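# Open the wall cabinet door using the plate-3 key

## Task

Swing the wall cabinet's door open to roughly 90 degrees or wider, the key involved being the one beneath plate 3. The door must stay that way once the robot lets go, and nothing may end up fallen or left off the table.

## Robot and tools

Robot: two six-joint arms, left_arm and right_arm, each ending in a parallel two-finger gripper. Joint order per arm, used in every row and every per-joint list: waist (joint1), shoulder (joint2), elbow (joint3), wrist pitch (joint4), wrist yaw (joint5), wrist roll (joint6). Stated ranges in rad: waist -2.880 to 2.880, shoulder 0.000 to 3.142, elbow 0.000 to 3.019, wrist pitch -1.693 to 1.571, wrist yaw -1.571 to 1.571, wrist roll -2.094 to 2.094. A real end can differ from these by up to 0.084 rad either way.

Scene frame: origin at table-top height, midway between the nominal bases; +x out over the table, +z up, left_arm on the +y side (arm names do not match image sides). Calibrated bases: left_arm at (+0.014, +0.343, +0.029) m, quat_wxyz (+1.000, 0, 0, +0.007); right_arm at (-0.038, -0.322, +0.044) m, quat_wxyz (+1.000, 0, 0, +0.012). The gripper's fingers point along its +z and open along its y; end_effector_position is the point between the pads, about 1 cm behind the tips. Printed hand poses can be a few cm off, more when reaching far.

The row: every commanded row is one flat list of 14 numbers for both arms together: left_arm's six joint values then its opening, then right_arm's six joint values then its opening. All entries lie in [-1, 1]. Joint entries are offsets, not poses: they count from the Joint targets as they stand when the action (or move) begins, never from the previous row, so sending the same offset twice moves the joint twice. Scaling: 1.0 equals 2.811 rad for waist and shoulder, 2.53 for elbow, 2.575 for wrist pitch, 8.12 for wrist yaw, 9.528 for wrist roll. Send 0 to leave an arm's joints where its targets are. The opening entry is absolute: +1 fully open, -1 closed; a 0 is a real command (half open), so repeat the current command to keep a gripper unchanged.

execute_actions(actions, cameras): actions is a list of actions; each action is a table of up to 15 rows, each row held for one 1/30 s step, the last row repeating to fill 15 steps (0.5 s). An action that would push any joint more than 0.084 rad outside its range is refused for both arms; a malformed action, or a failing first action, refuses the whole call. An empty actions list just reports state and images. cameras chooses image sources (cam_head_left, cam_head_right, cam_high, cam_left_wrist, cam_right_wrist, each 896x504); omitted/null/["all"] gives all, [] gives none, an unknown name invalidates the call.

move(target, speed, blend, opening_speed, blocking, cameras): plans joint paths to a target. target is one 14-number row or a list of up to 15 rows, all offsets from the same starting Joint targets (not chained), sharing 10 s total. speed is the top rate in rad/s of the joint with the longest way, 0.01 to 12.57, default 0.5 (one value or one per target). blend in rad rounds corners of a list; default 0. opening_speed (0.2 or more, scale units per second) ramps finger commands. blocking=false returns after about 0.5 s while the move continues. Paths do not avoid obstacles or the other arm; grippers sweep curves and move faster far from a turning joint. Finger changes in later targets apply only once everything rests there. The result adds a move: line, e.g. done, off_target (resting more than 0.035 rad from target), moving, held, fault, plus limits=held if steps were withheld.

wait(seconds 0 to 10): lets time pass holding commands; a running move continues. stop: brakes a running move, needing room to slow. zoom_image(camera, region [x0,y0,x1,y1], at most 504x504 px): closer look at a camera's latest image. read_manual(section="licences"): licence text only. finished_scene(scene=1): ends irreversibly.

Result lines: end_effector_position (m) and end_effector_quat_wxyz in scene frame; Joint positions and Joint velocities per arm (rad, rad/s) plus finger-pad gap (m; 0.094 fully open); "within noise" means no real motion. Joint targets are the base for your next offsets. Joint torques include arm weight; joints 3 and 4 wrap at ±28 N m. grip_measured is the opening on the command scale (reads up to about 2.7 mm wide when empty); grip_effort_nm is motor effort, negative closing, not pad force. "joint sent to its limit" means a joint was clipped at its end; "joint command not followed" means the clearance check altered targets. Action calls also list joint positions at some steps. Per-step target lead and a 110 mm gripper-jump cap can shorten large offsets, so finish leftovers in the next action.

Cautions: avoid hard impacts, slams and fast contact; a target far beyond a contact presses hard. Never let the arms collide or a gripper close on the other's fingers. To end a push, command targets back past measured positions. Long stretched holds or pushing an unreachable pose overheats motors (MOTOR HOT at 85 °C; at 100 °C the arm goes limp for 30 to 60 s or longer). Release items only when at rest, open well above grip_measured to let go, and keep everything on the table.

Each tool is called after ">>>" by a JSON object that holds its "api" and its "payload".

## Session

>>> {"api": "execute_actions", "payload": {"actions": []}}

Scene clock: 0.00 s.
left_arm: end_effector_position=(+0.2449, +0.0698, +0.2626) grip_measured=+1.000 grip_effort_nm=n/a end_effector_quat_wxyz=(+0.073, +0.059, +0.995, -0.015) | right_arm: end_effector_position=(+0.3509, -0.2352, +0.1002) grip_measured=+1.000 grip_effort_nm=n/a end_effector_quat_wxyz=(+0.107, +0.682, +0.687, -0.227)
Joint positions: left_arm=[-0.924 1.2 1.12 -1.372 -0.089 -0.787 0.094] | right_arm=[0.355 1.754 1.158 -1.325 0.374 2.008 0.094]
Joint velocities: within noise
Joint torques (N m): no reading
Motor temperatures (°C): left_arm=[33 30 36 28 33 35 30] | right_arm=[29 35 31 27 32 30 26]
Heat: left arm: hottest elbow 36 °C; right arm: hottest shoulder 35 °C.
Joint targets: left_arm=[-0.924 1.199 1.147 -1.370 -0.089 -0.787] | right_arm=[0.355 1.762 1.172 -1.325 0.374 2.008]
Tool commands: left_gripper/opening=+1.0 right_gripper/opening=+1.0

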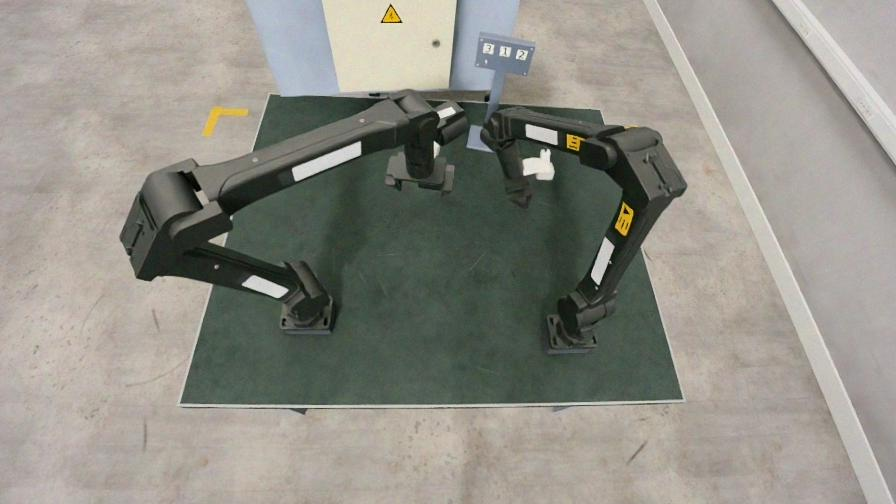

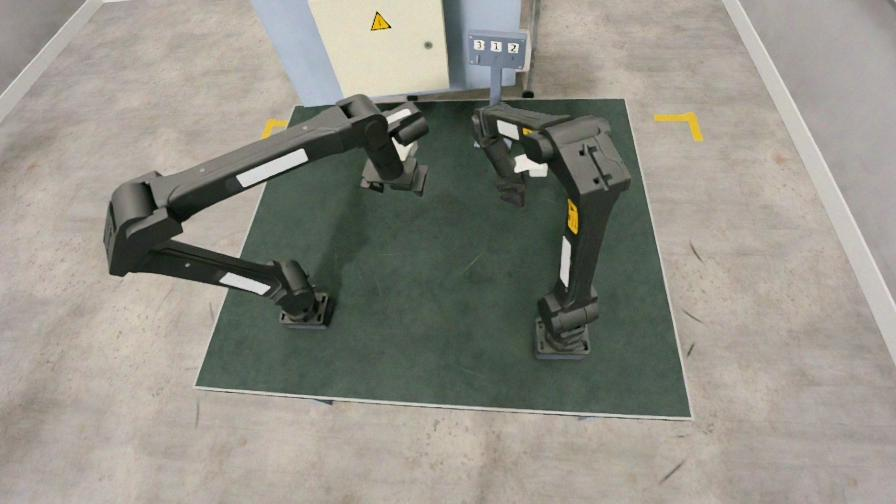

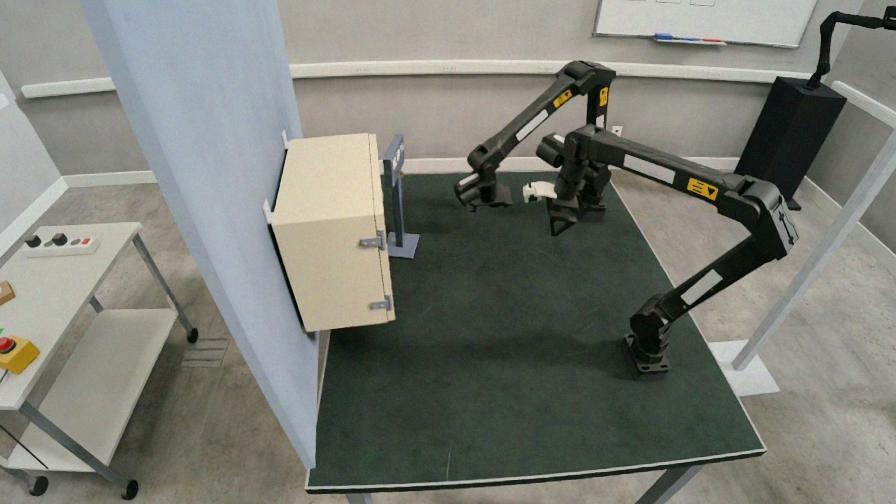

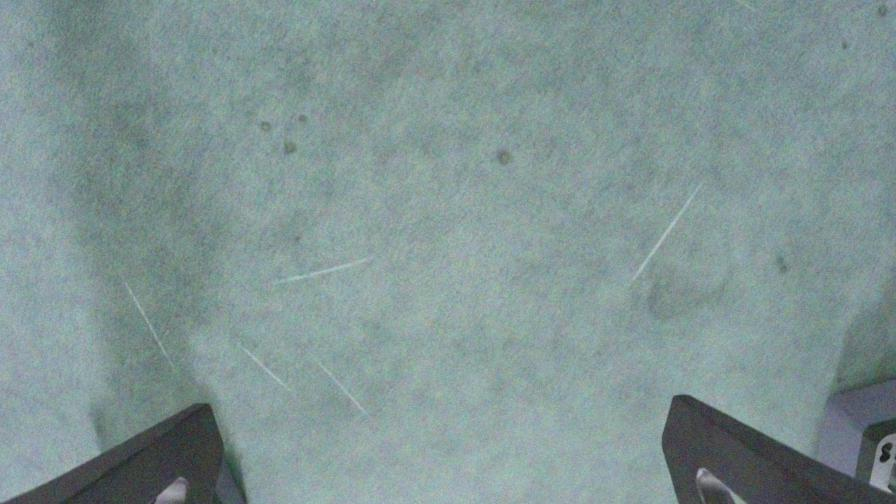

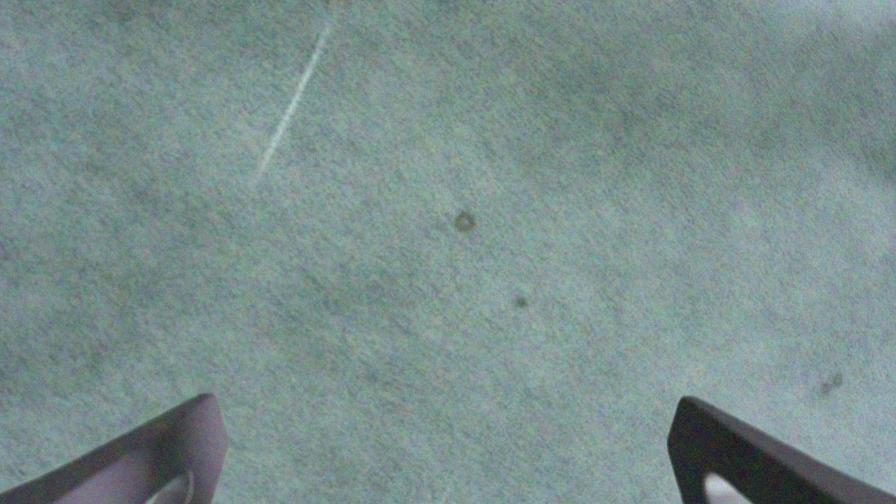

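>>> {"api": "zoom_image", "payload": {"camera": "cam_head_left", "region": [380, 0, 560, 160]}}

>>> {"api": "zoom_image", "payload": {"camera": "cam_head_right", "region": [400, 0, 580, 130]}}

>>> {"api": "zoom_image", "payload": {"camera": "cam_high", "region": [260, 110, 480, 350]}}

Scaled by 2.800 from the camera's 896x504 image, which has a finer 1280x720 frame.

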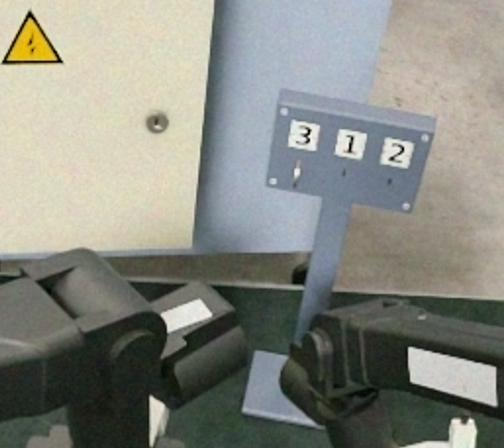

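Scaled by 2.800 from the camera's 896x504 image, which has a finer 1280x720 frame.

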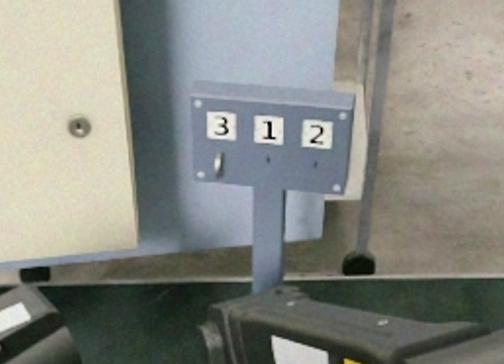

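Scaled by 2.100 from the camera's 896x504 image, which has a finer 1280x720 frame.

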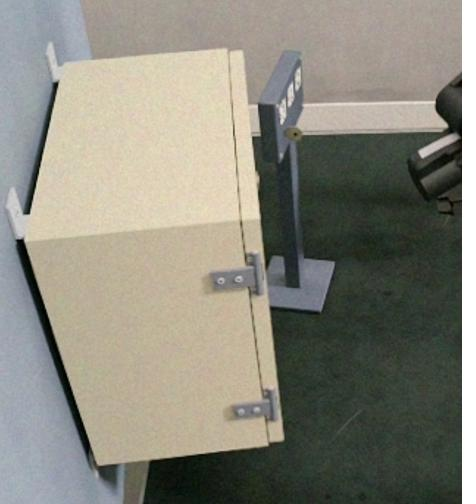

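>>> {"api": "move", "payload": {"target": [0,0,0,0,0,0,1,0.151,-0.340,-0.297,0.664,0.053,-0.211,1], "speed": 0.8}}

Scene clock: 5.00 s.
left_arm: end_effector_position=(+0.2449, +0.0698, +0.2626) grip_measured=+1.000 grip_effort_nm=0.002 end_effector_quat_wxyz=(+0.073, +0.059, +0.995, -0.015) | right_arm: end_effector_position=(+0.3028, -0.1556, +0.3494) grip_measured=+1.000 grip_effort_nm=-0.032 end_effector_quat_wxyz=(+0.703, +0.006, +0.712, -0.005)
Joint positions: left_arm=[-0.924 1.2 1.12 -1.372 -0.089 -0.787 0.094] | right_arm=[0.763 0.812 0.428 0.366 0.802 0.013 0.094]
Joint velocities: within noise
Joint torques (N m): left_arm=[-0.56 -7.3 10.24 0.05 -0.03 -0.05] | right_arm=[-0.03 -2.37 8.32 2.55 -0.03 -0.12]
Motor temperatures (°C): left_arm=[33 30 37 28 33 35 30] | right_arm=[29 35 31 27 32 30 26]
Heat: left arm: hottest elbow 37 °C; right arm: hottest shoulder 35 °C.
Joint targets: left_arm=[-0.924 1.199 1.147 -1.370 -0.089 -0.787] | right_arm=[0.779 0.807 0.421 0.385 0.804 -0.003]
move: done

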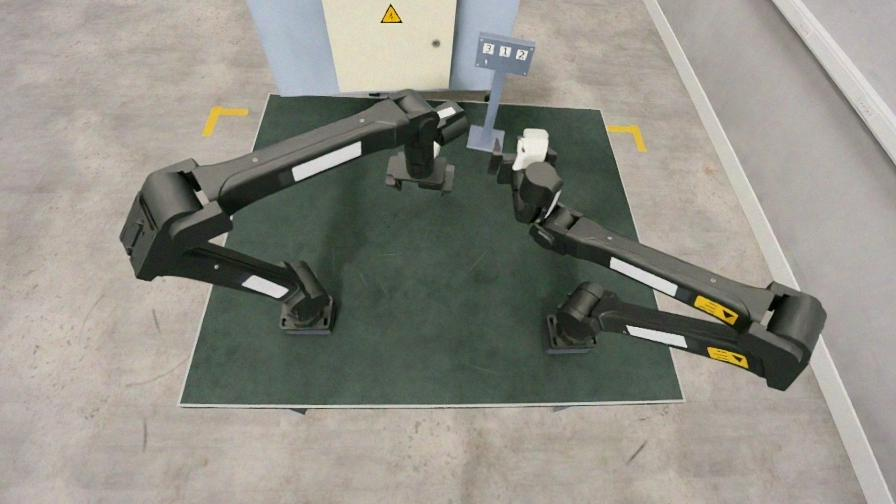

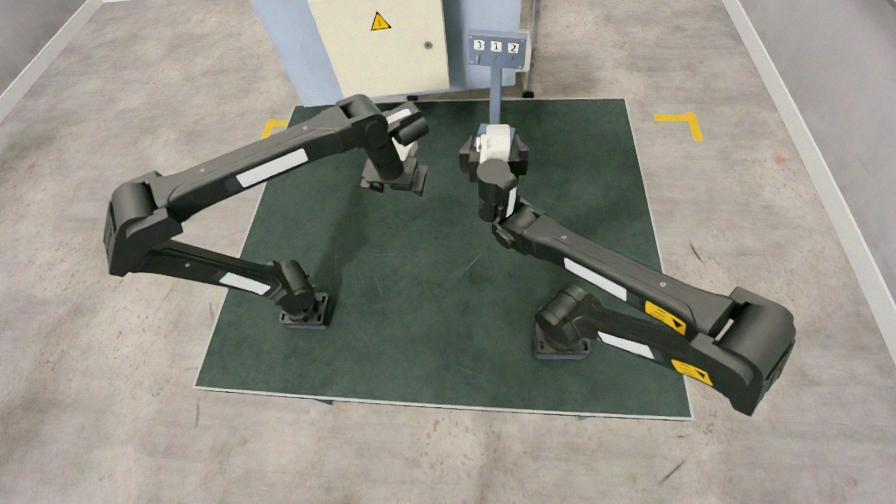

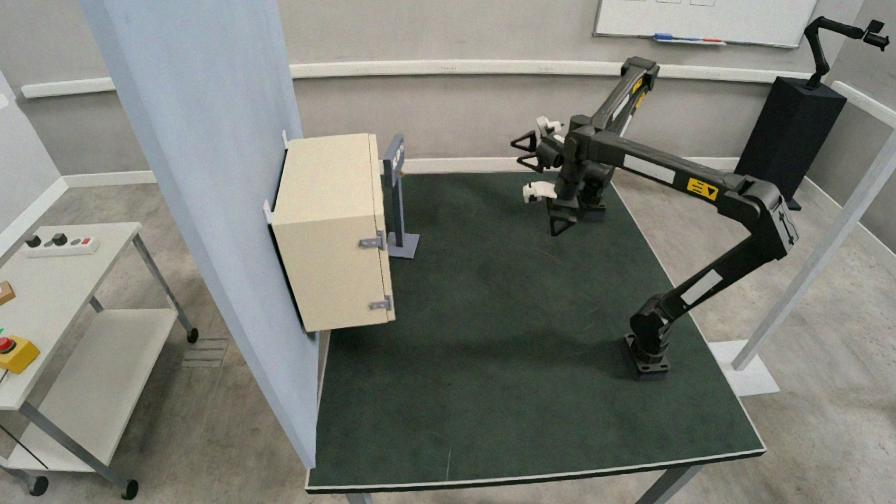

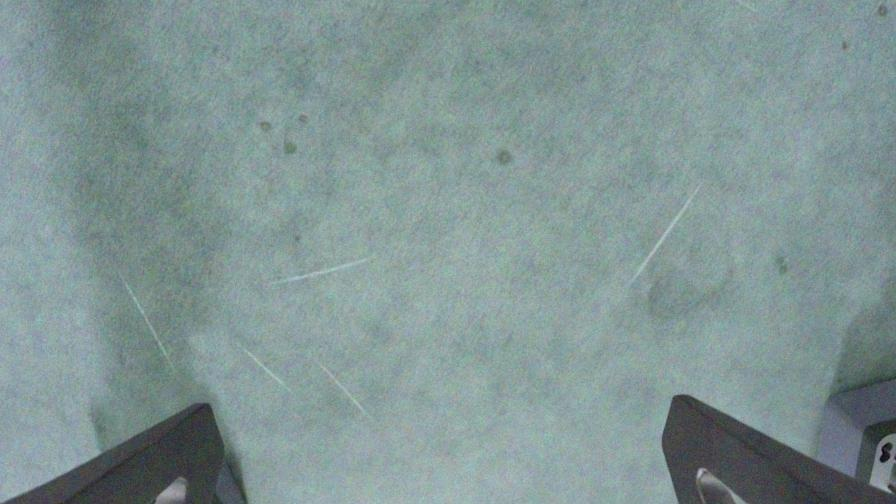

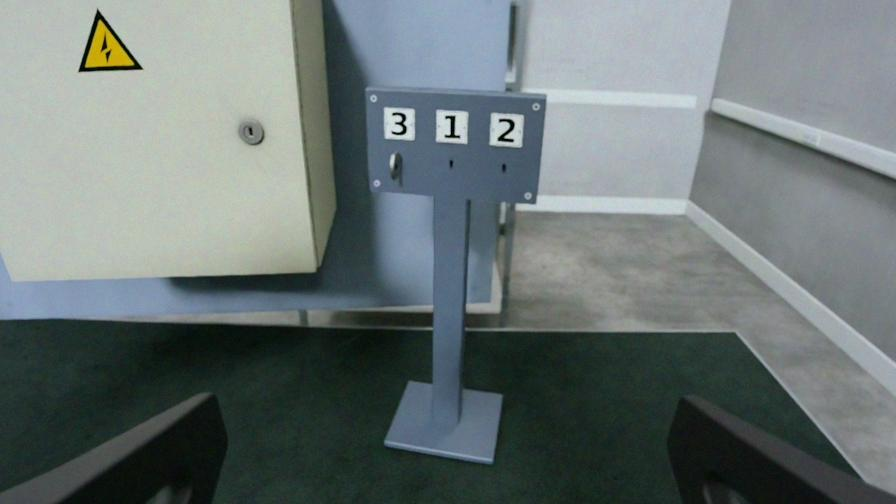

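>>> {"api": "move", "payload": {"target": [0,0,0,0,0,0,1,-0.105,0.2437,0.134,0.1348,-0.0365,0,1], "speed": 0.5, "cameras": ["cam_right_wrist","cam_high"]}}

>>> {"api": "zoom_image", "payload": {"camera": "cam_right_wrist", "region": [200, 0, 700, 400]}}

Scene clock: 7.67 s.
left_arm: end_effector_position=(+0.2449, +0.0698, +0.2626) grip_measured=+1.000 grip_effort_nm=-0.002 end_effector_quat_wxyz=(+0.073, +0.059, +0.995, -0.015) | right_arm: end_effector_position=(+0.4859, -0.1187, +0.2860) grip_measured=+1.000 grip_effort_nm=-0.037 end_effector_quat_wxyz=(+0.693, -0.007, +0.720, +0.000)
Joint positions: left_arm=[-0.924 1.2 1.12 -1.372 -0.089 -0.787 0.094] | right_arm=[0.497 1.476 0.72 0.712 0.51 0.012 0.094]
Joint velocities: within noise
Joint torques (N m): left_arm=[-0.5 -7.3 10.24 0.06 -0.03 -0.05] | right_arm=[-2.02 -8.76 10.32 2.73 -0.16 -0.13]
Motor temperatures (°C): left_arm=[33 30 38 28 33 35 30] | right_arm=[29 35 31 27 32 30 26]
Heat: left arm: hottest elbow 38 °C; right arm: hottest shoulder 35 °C.
Joint targets: left_arm=[-0.924 1.199 1.147 -1.370 -0.089 -0.787] | right_arm=[0.484 1.492 0.760 0.731 0.508 -0.002]
move: off_target (right_arm); right_arm: the elbow is farthest, 0.040 rad from its target
Images, in order (width x height): cam_high 896x504, cam_right_wrist 896x504.

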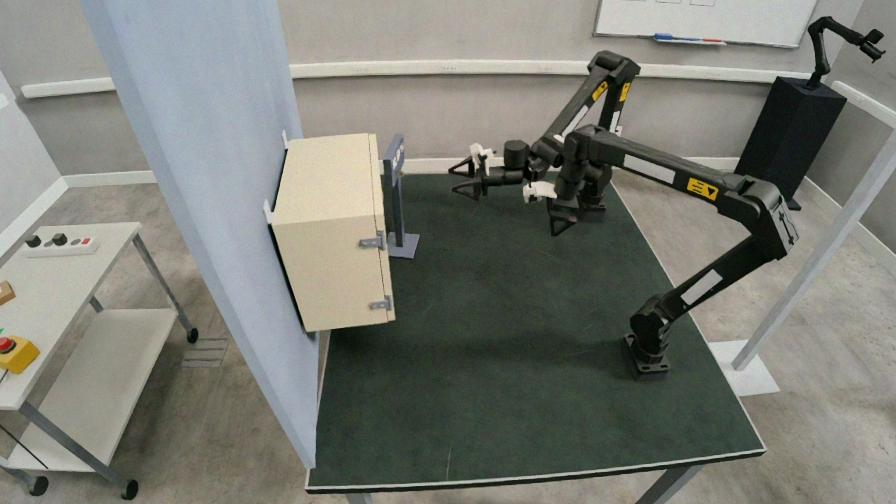

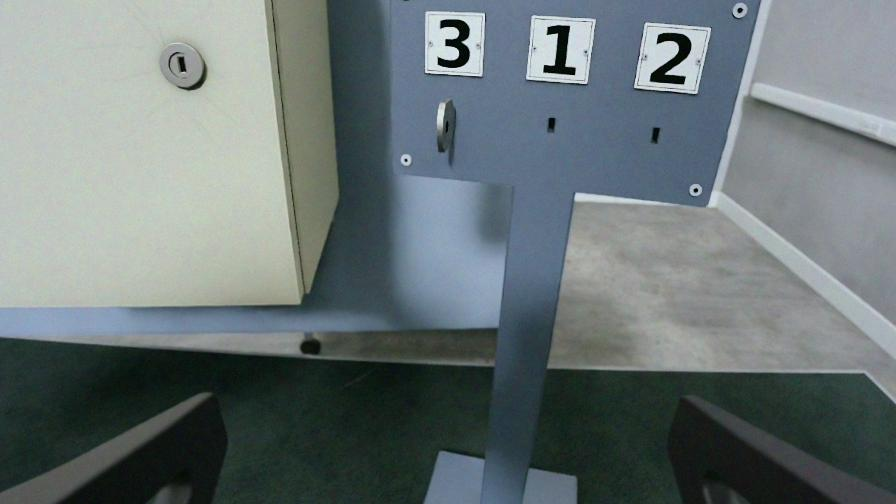

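Scaled by 1.008 from the camera's 896x504 image, which has a finer 1280x720 frame.

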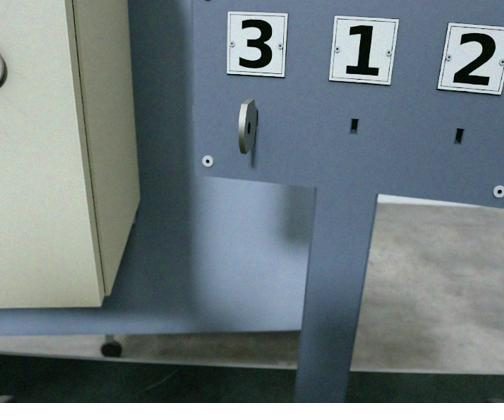

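>>> {"api": "move", "payload": {"target": [0,0,0,0,0,0,1,0.0217,0.0363,0.0759,-0.0198,0.0309,0.0002,1], "speed": 0.4, "cameras": ["cam_right_wrist"]}}

>>> {"api": "zoom_image", "payload": {"camera": "cam_right_wrist", "region": [350, 150, 600, 350]}}

Scene clock: 9.73 s.
left_arm: end_effector_position=(+0.2449, +0.0698, +0.2626) grip_measured=+1.000 grip_effort_nm=0.002 end_effector_quat_wxyz=(+0.073, +0.059, +0.995, -0.015) | right_arm: end_effector_position=(+0.5257, -0.1108, +0.3266) grip_measured=+1.000 grip_effort_nm=-0.032 end_effector_quat_wxyz=(+0.714, +0.083, +0.693, -0.059)
Joint positions: left_arm=[-0.924 1.2 1.12 -1.372 -0.089 -0.787 0.094] | right_arm=[0.533 1.569 0.91 0.695 0.757 0.012 0.094]
Joint velocities: within noise
Joint torques (N m): left_arm=[-0.56 -7.3 10.21 0.03 -0.03 -0.05] | right_arm=[-0.15 -10.23 10.86 1.06 -0.06 -0.11]
Motor temperatures (°C): left_arm=[33 30 38 28 33 35 30] | right_arm=[29 35 31 27 31 30 26]
Heat: left arm: hottest elbow 38 °C; right arm: hottest shoulder 35 °C.
Joint targets: left_arm=[-0.924 1.199 1.147 -1.370 -0.089 -0.787] | right_arm=[0.545 1.594 0.952 0.681 0.759 0.000]
move: off_target (right_arm); right_arm: the elbow is farthest, 0.042 rad from its target
Images, in order (width x height): cam_right_wrist 896x504.

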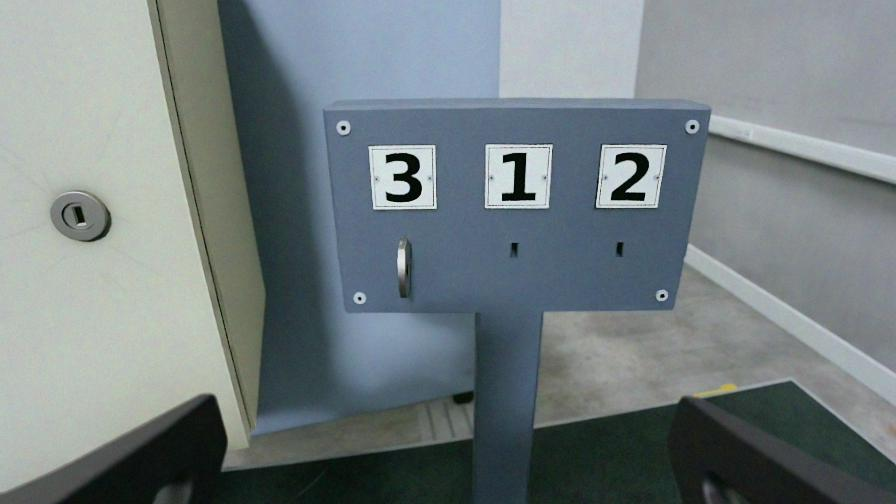

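Scaled by 2.016 from the camera's 896x504 image, which has a finer 1280x720 frame.

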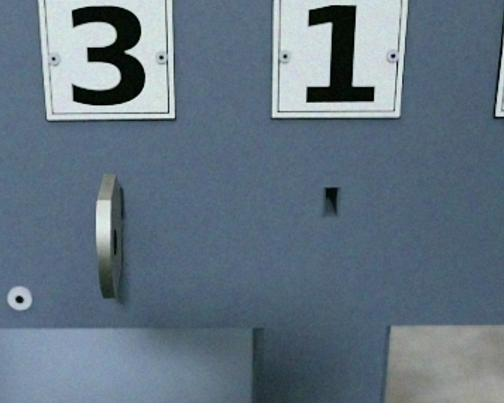

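>>> {"api": "move", "payload": {"target": [0,0,0,0,0,0,1,-0.032,0.0555,0.0719,-0.0237,-0.0085,-0.0013,1], "speed": 0.3, "cameras": ["cam_right_wrist"]}}

>>> {"api": "zoom_image", "payload": {"camera": "cam_right_wrist", "region": [300, 150, 600, 450]}}

Scene clock: 11.53 s.
left_arm: end_effector_position=(+0.2449, +0.0698, +0.2626) grip_measured=+1.000 grip_effort_nm=-0.002 end_effector_quat_wxyz=(+0.073, +0.059, +0.995, -0.015) | right_arm: end_effector_position=(+0.5979, -0.1091, +0.3117) grip_measured=+1.000 grip_effort_nm=-0.027 end_effector_quat_wxyz=(+0.703, +0.073, +0.703, -0.071)
Joint positions: left_arm=[-0.924 1.2 1.12 -1.372 -0.089 -0.787 0.094] | right_arm=[0.464 1.725 1.091 0.634 0.691 0.002 0.094]
Joint velocities: within noise
Joint torques (N m): left_arm=[-0.62 -7.3 10.24 0.08 -0.04 -0.04] | right_arm=[-1.85 -13.04 11.14 1.1 -0.17 -0.14]
Motor temperatures (°C): left_arm=[33 30 38 28 33 35 30] | right_arm=[29 35 32 27 31 30 26]
Heat: left arm: hottest elbow 38 °C; right arm: hottest shoulder 35 °C.
Joint targets: left_arm=[-0.924 1.199 1.147 -1.370 -0.089 -0.787] | right_arm=[0.455 1.750 1.134 0.620 0.690 -0.013]
move: off_target (right_arm); right_arm: the elbow is farthest, 0.043 rad from its target
Images, in order (width x height): cam_right_wrist 896x504.

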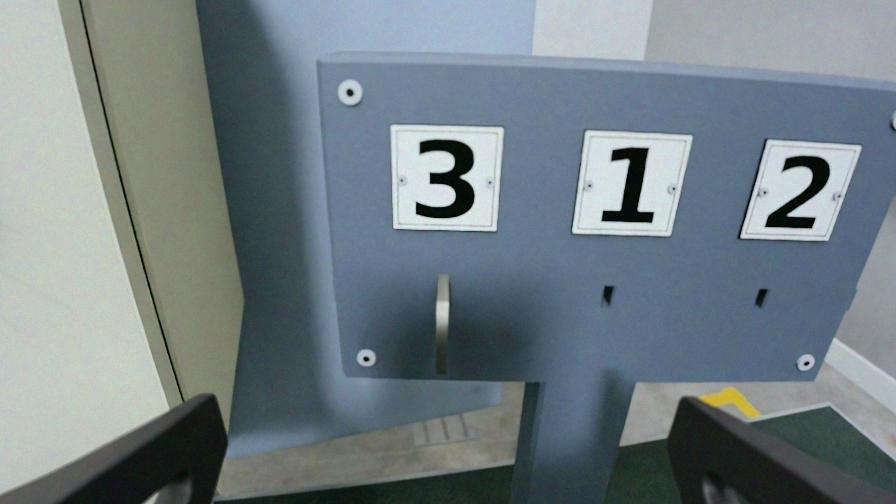

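Scaled by 1.680 from the camera's 896x504 image, which has a finer 1280x720 frame.

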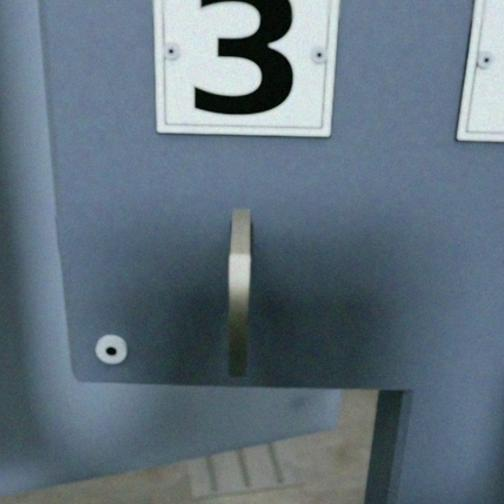

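>>> {"api": "wait", "payload": {"seconds": 0}}

>>> {"api": "zoom_image", "payload": {"camera": "cam_head_right", "region": [400, 0, 580, 200]}}

>>> {"api": "zoom_image", "payload": {"camera": "cam_high", "region": [340, 120, 500, 270]}}

>>> {"api": "zoom_image", "payload": {"camera": "cam_head_left", "region": [400, 0, 580, 200]}}

Scene clock: 12.07 s.
left_arm: end_effector_position=(+0.2449, +0.0698, +0.2626) grip_measured=+1.000 grip_effort_nm=0.002 end_effector_quat_wxyz=(+0.073, +0.059, +0.995, -0.015) | right_arm: end_effector_position=(+0.5979, -0.1091, +0.3117) grip_measured=+1.000 grip_effort_nm=-0.032 end_effector_quat_wxyz=(+0.703, +0.073, +0.703, -0.071)
Joint positions: left_arm=[-0.924 1.2 1.12 -1.372 -0.089 -0.787 0.094] | right_arm=[0.464 1.725 1.091 0.634 0.691 0.002 0.094]
Joint velocities: within noise
Joint torques (N m): left_arm=[-0.56 -7.36 10.21 0.05 -0.03 -0.05] | right_arm=[-1.85 -12.86 11.12 1.07 -0.17 -0.14]
Motor temperatures (°C): left_arm=[33 30 38 28 33 35 30] | right_arm=[29 35 32 27 31 30 26]
Heat: left arm: hottest elbow 38 °C; right arm: hottest shoulder 35 °C.
Joint targets: left_arm=[-0.924 1.199 1.147 -1.370 -0.089 -0.787] | right_arm=[0.455 1.750 1.134 0.620 0.690 -0.013]
Tool commands: left_gripper/opening=+1.0 right_gripper/opening=+1.0

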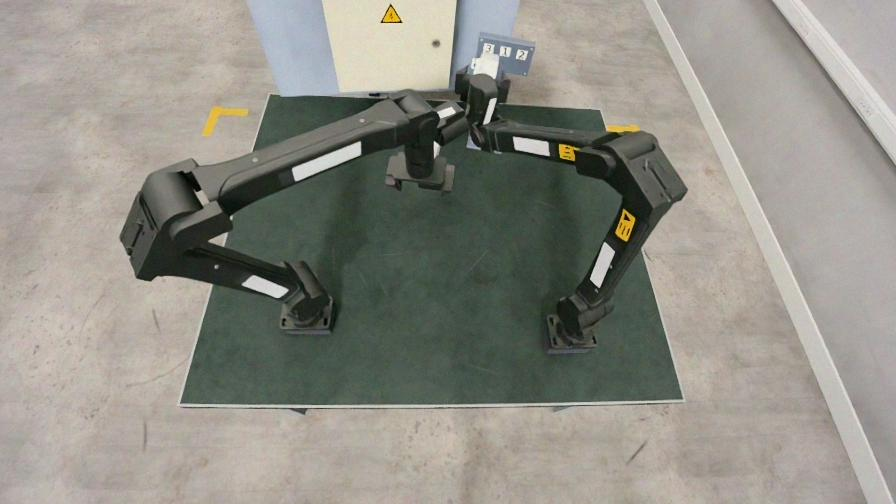

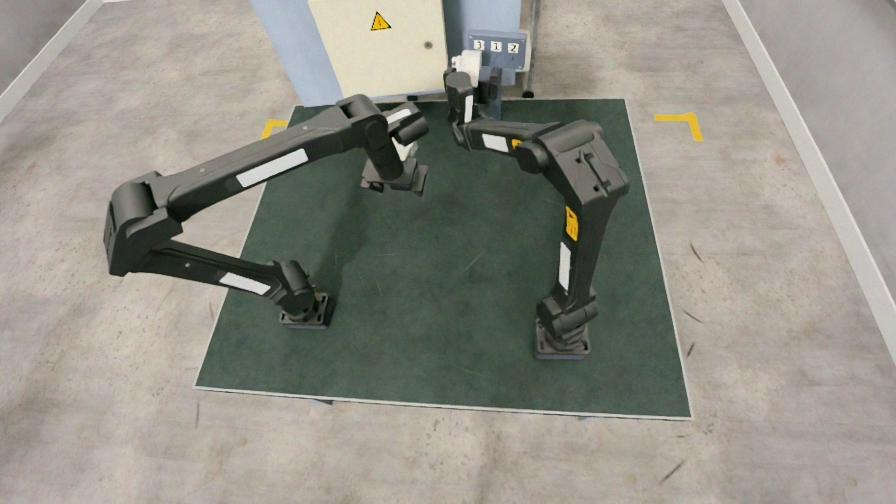

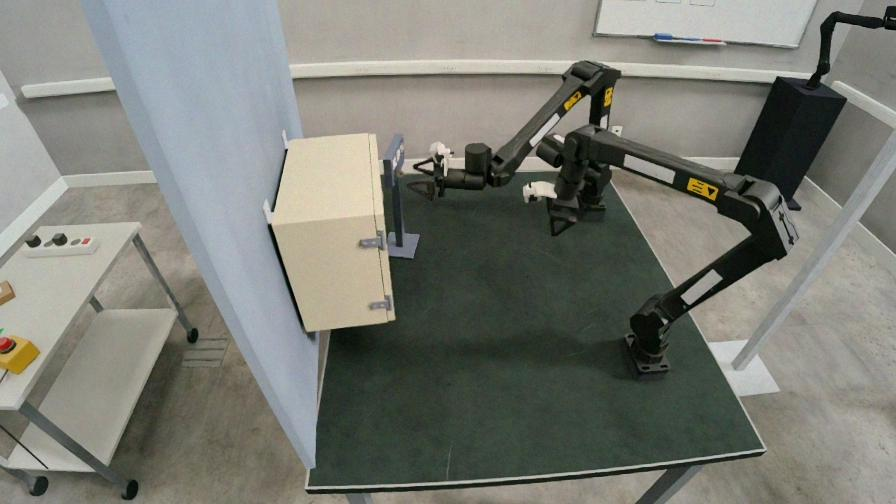

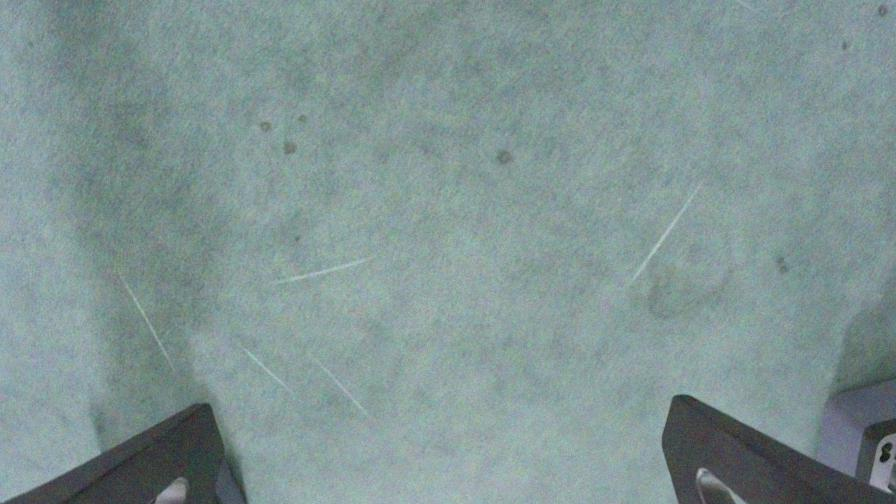

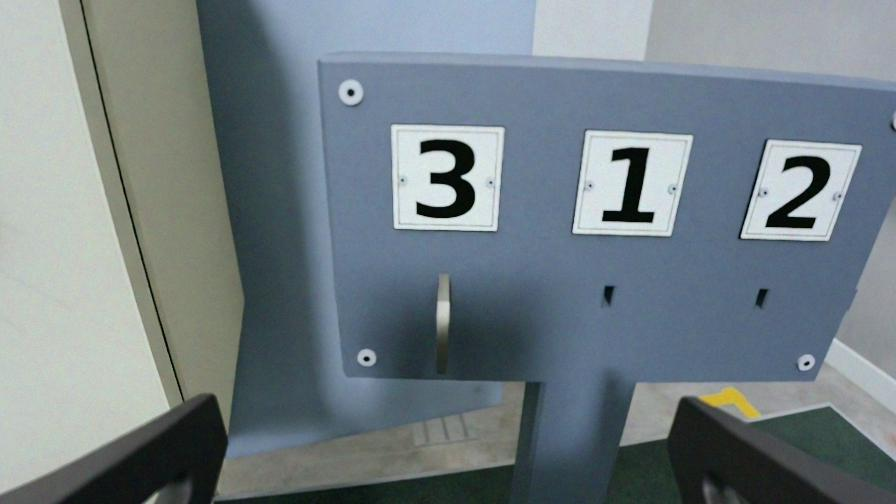

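Scaled by 2.520 from the camera's 896x504 image, which has a finer 1280x720 frame.

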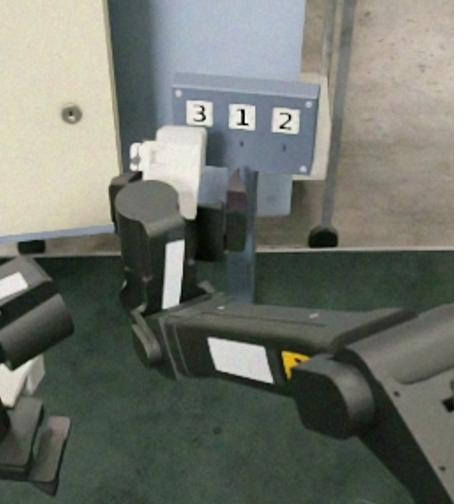

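Scaled by 3.150 from the camera's 896x504 image, which has a finer 1280x720 frame.

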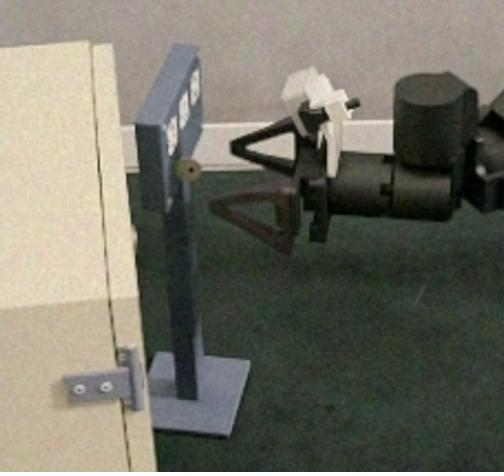

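Scaled by 2.520 from the camera's 896x504 image, which has a finer 1280x720 frame.

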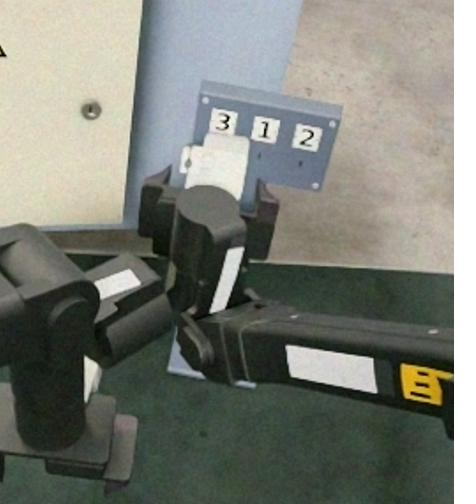

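>>> {"api": "zoom_image", "payload": {"camera": "cam_right_wrist", "region": [400, 260, 490, 390]}}

>>> {"api": "zoom_image", "payload": {"camera": "cam_right_wrist", "region": [310, 40, 814, 400]}}

Scaled by 3.877 from the camera's 896x504 image, which has a finer 1280x720 frame.

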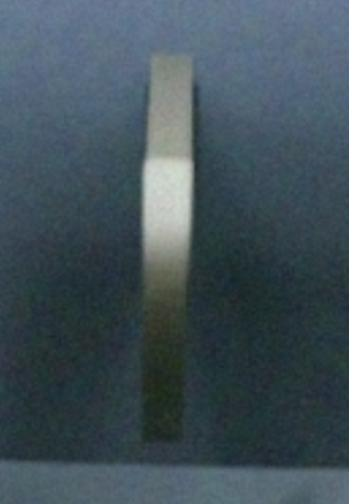

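Scaled by 1.000.

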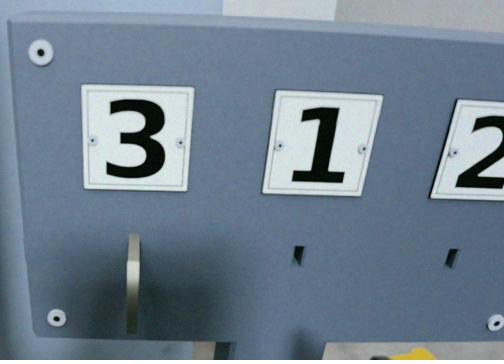

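>>> {"api": "move", "payload": {"target": [0,0,0,0,0,0,1,-0.0185,0.031,0.0478,-0.0132,-0.0064,0,1], "speed": 0.15, "cameras": ["cam_right_wrist","cam_high"]}}

>>> {"api": "zoom_image", "payload": {"camera": "cam_high", "region": [340, 120, 500, 270]}}

Scene clock: 14.30 s.
left_arm: end_effector_position=(+0.2449, +0.0698, +0.2626) grip_measured=+1.000 grip_effort_nm=-0.002 end_effector_quat_wxyz=(+0.073, +0.059, +0.995, -0.015) | right_arm: end_effector_position=(+0.6383, -0.1122, +0.3120) grip_measured=+1.000 grip_effort_nm=-0.027 end_effector_quat_wxyz=(+0.704, +0.070, +0.703, -0.069)
Joint positions: left_arm=[-0.924 1.2 1.12 -1.372 -0.089 -0.787 0.094] | right_arm=[0.424 1.799 1.198 0.602 0.644 0 0.094]
Joint velocities: within noise
Joint torques (N m): left_arm=[-0.56 -7.3 10.21 0.05 -0.03 -0.04] | right_arm=[-2.67 -13.22 12.27 1.05 -0.36 -0.1]
Motor temperatures (°C): left_arm=[33 30 38 28 33 35 30] | right_arm=[29 36 32 27 31 29 26]
Heat: left arm: hottest elbow 38 °C; right arm: hottest shoulder 36 °C.
Joint targets: left_arm=[-0.924 1.199 1.147 -1.370 -0.089 -0.787] | right_arm=[0.403 1.837 1.255 0.585 0.638 -0.013]
move: off_target (right_arm); right_arm: the elbow is farthest, 0.057 rad from its target
Images, in order (width x height): cam_high 896x504, cam_right_wrist 896x504.

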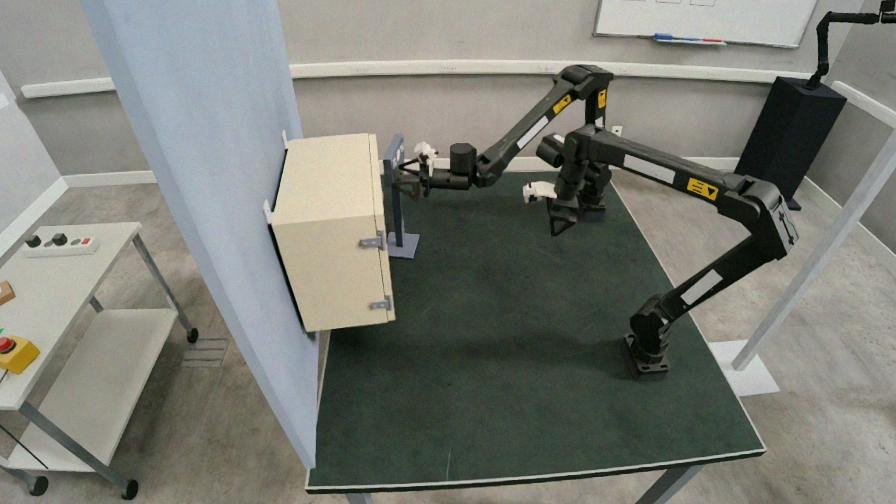

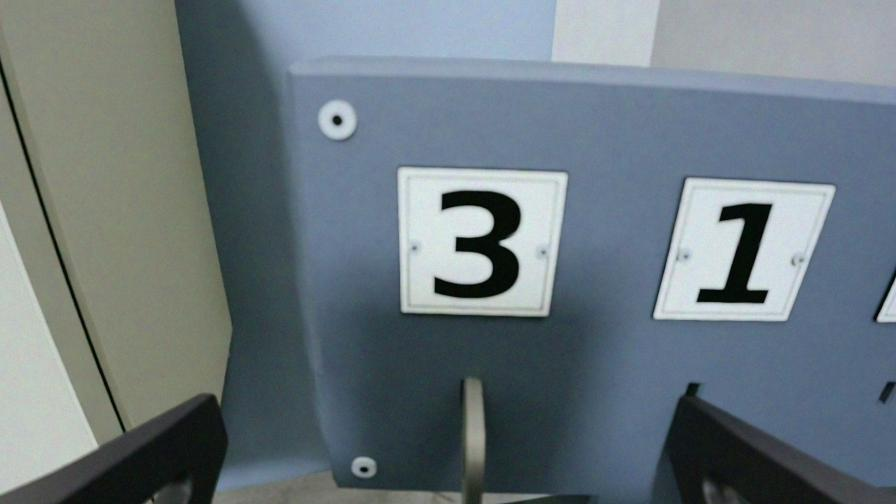

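Scaled by 3.150 from the camera's 896x504 image, which has a finer 1280x720 frame.

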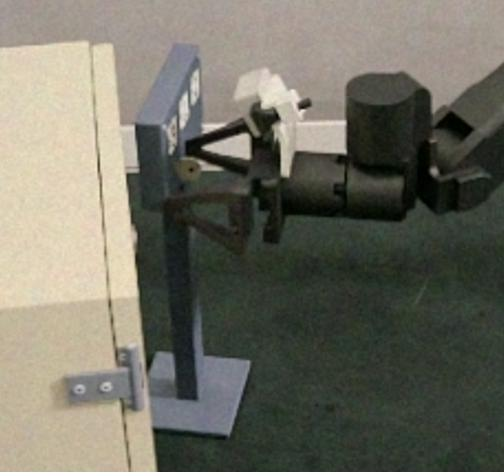

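>>> {"api": "move", "payload": {"target": [0,0,0,0,0,0,1,-0.0045,0,0,0,-0.0008,0,1], "speed": 0.15, "cameras": ["cam_right_wrist"]}}

Scene clock: 15.33 s.
left_arm: end_effector_position=(+0.2449, +0.0698, +0.2626) grip_measured=+1.000 grip_effort_nm=0.002 end_effector_quat_wxyz=(+0.073, +0.059, +0.995, -0.015) | right_arm: end_effector_position=(+0.6384, -0.1119, +0.3120) grip_measured=+1.000 grip_effort_nm=-0.022 end_effector_quat_wxyz=(+0.704, +0.069, +0.703, -0.069)
Joint positions: left_arm=[-0.924 1.2 1.12 -1.372 -0.089 -0.787 0.094] | right_arm=[0.424 1.799 1.198 0.602 0.643 -0.001 0.094]
Joint velocities: within noise
Joint torques (N m): left_arm=[-0.62 -7.3 10.22 0.05 -0.03 -0.04] | right_arm=[-3.6 -13.27 12.31 1.01 -0.57 -0.11]
Motor temperatures (°C): left_arm=[33 30 39 28 33 35 30] | right_arm=[29 36 32 27 31 29 26]
Heat: left arm: hottest elbow 39 °C; right arm: hottest shoulder 36 °C.
Joint targets: left_arm=[-0.924 1.199 1.147 -1.370 -0.089 -0.787] | right_arm=[0.390 1.837 1.255 0.586 0.631 -0.013]
move: off_target (right_arm); right_arm: the elbow is farthest, 0.057 rad from its target
Images, in order (width x height): cam_right_wrist 896x504.

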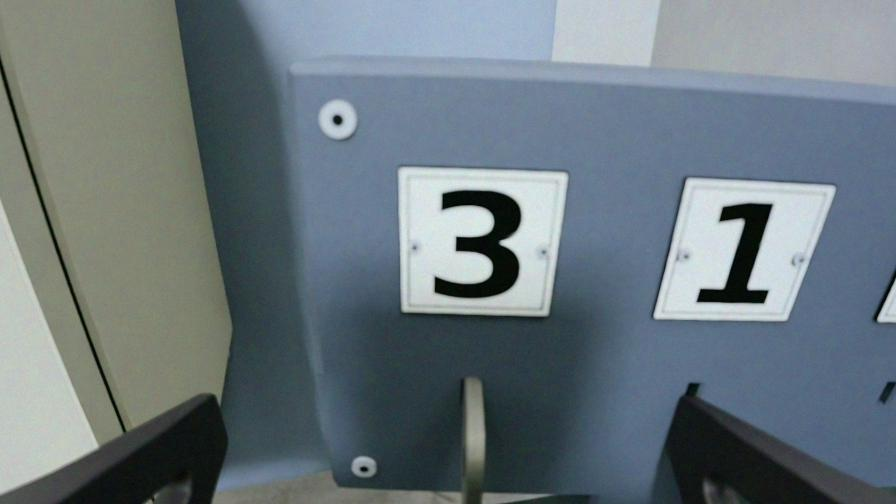

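>>> {"api": "move", "payload": {"target": [0,0,0,0,0,0,1,0,-0.0052,-0.008,0.0023,0,0,1], "speed": 0.15, "cameras": ["cam_right_wrist"]}}

Scene clock: 16.50 s.
left_arm: end_effector_position=(+0.2449, +0.0698, +0.2626) grip_measured=+1.000 grip_effort_nm=0.002 end_effector_quat_wxyz=(+0.073, +0.059, +0.995, -0.015) | right_arm: end_effector_position=(+0.6384, -0.1119, +0.3120) grip_measured=+1.000 grip_effort_nm=-0.032 end_effector_quat_wxyz=(+0.704, +0.069, +0.703, -0.069)
Joint positions: left_arm=[-0.924 1.2 1.12 -1.372 -0.089 -0.787 0.094] | right_arm=[0.424 1.799 1.198 0.602 0.643 -0.001 0.094]
Joint velocities: within noise
Joint torques (N m): left_arm=[-0.56 -7.36 10.21 0.06 -0.03 -0.05] | right_arm=[-3.6 -14.39 10.82 1.31 -0.57 -0.11]
Motor temperatures (°C): left_arm=[33 30 39 28 33 35 30] | right_arm=[29 36 32 27 31 29 26]
Heat: left arm: hottest elbow 39 °C; right arm: hottest shoulder 36 °C.
Joint targets: left_arm=[-0.924 1.199 1.147 -1.370 -0.089 -0.787] | right_arm=[0.390 1.822 1.234 0.592 0.631 -0.013]
move: off_target (right_arm); right_arm: the elbow is farthest, 0.036 rad from its target
Images, in order (width x height): cam_right_wrist 896x504.

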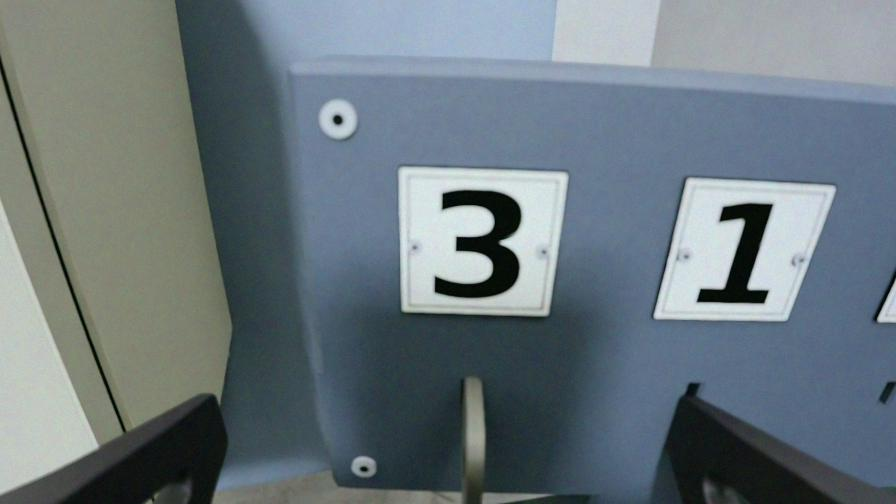

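>>> {"api": "move", "payload": {"target": [[0,0,0,0,0,0,1,-0.0050,0.0,0.0,0.0,0.0009,0,1],[0,0,0,0,0,0,1,0.0130,0.0075,0.0115,-0.0023,0.0009,0,1]], "speed": 0.4, "cameras": ["cam_right_wrist"]}}

Scene clock: 17.67 s.
left_arm: end_effector_position=(+0.2449, +0.0698, +0.2626) grip_measured=+1.000 grip_effort_nm=0.002 end_effector_quat_wxyz=(+0.073, +0.059, +0.995, -0.015) | right_arm: end_effector_position=(+0.6386, -0.1114, +0.3124) grip_measured=+1.000 grip_effort_nm=-0.032 end_effector_quat_wxyz=(+0.704, +0.071, +0.703, -0.070)
Joint positions: left_arm=[-0.924 1.2 1.12 -1.372 -0.089 -0.787 0.094] | right_arm=[0.426 1.801 1.201 0.602 0.65 -0.001 0.094]
Joint velocities: within noise
Joint torques (N m): left_arm=[-0.62 -7.36 10.22 0.05 -0.03 -0.05] | right_arm=[-1.14 -12.92 12.75 0.99 -0.57 -0.1]
Motor temperatures (°C): left_arm=[33 30 39 28 33 35 30] | right_arm=[29 36 33 27 31 29 26]
Heat: left arm: hottest elbow 39 °C; right arm: hottest shoulder 36 °C.
Joint targets: left_arm=[-0.924 1.199 1.147 -1.370 -0.089 -0.787] | right_arm=[0.427 1.844 1.264 0.586 0.638 -0.013]
move: off_target (right_arm); right_arm: the elbow is farthest, 0.062 rad from its target
Images, in order (width x height): cam_right_wrist 896x504.

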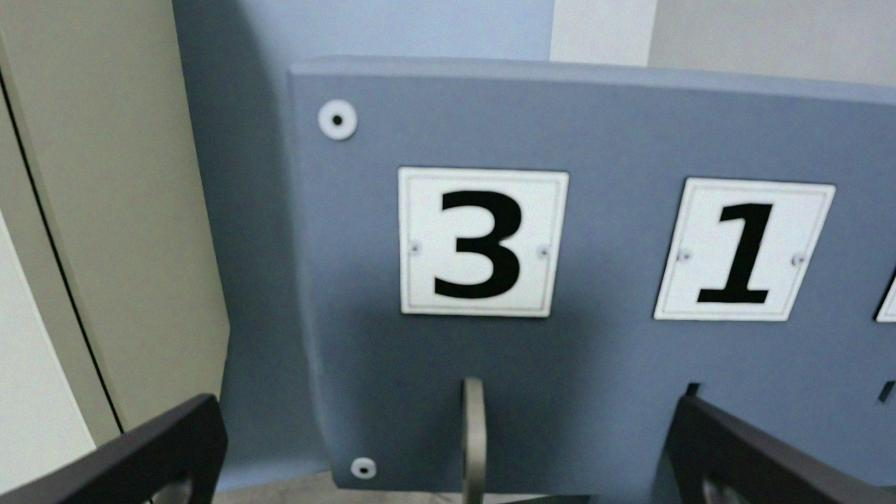

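>>> {"api": "zoom_image", "payload": {"camera": "cam_right_wrist", "region": [600, 340, 800, 504]}}

>>> {"api": "zoom_image", "payload": {"camera": "cam_right_wrist", "region": [120, 340, 360, 504]}}

Scaled by 2.520 from the camera's 896x504 image, which has a finer 1280x720 frame.

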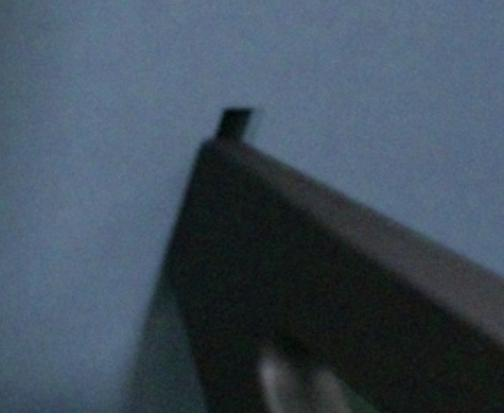

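Scaled by 2.100 from the camera's 896x504 image, which has a finer 1280x720 frame.

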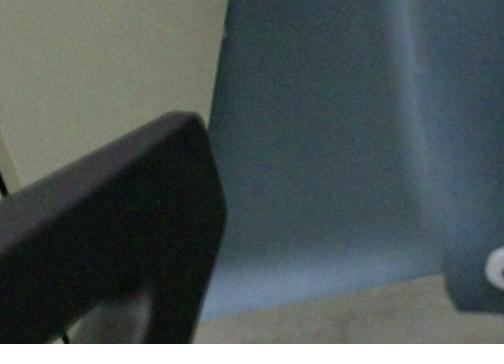

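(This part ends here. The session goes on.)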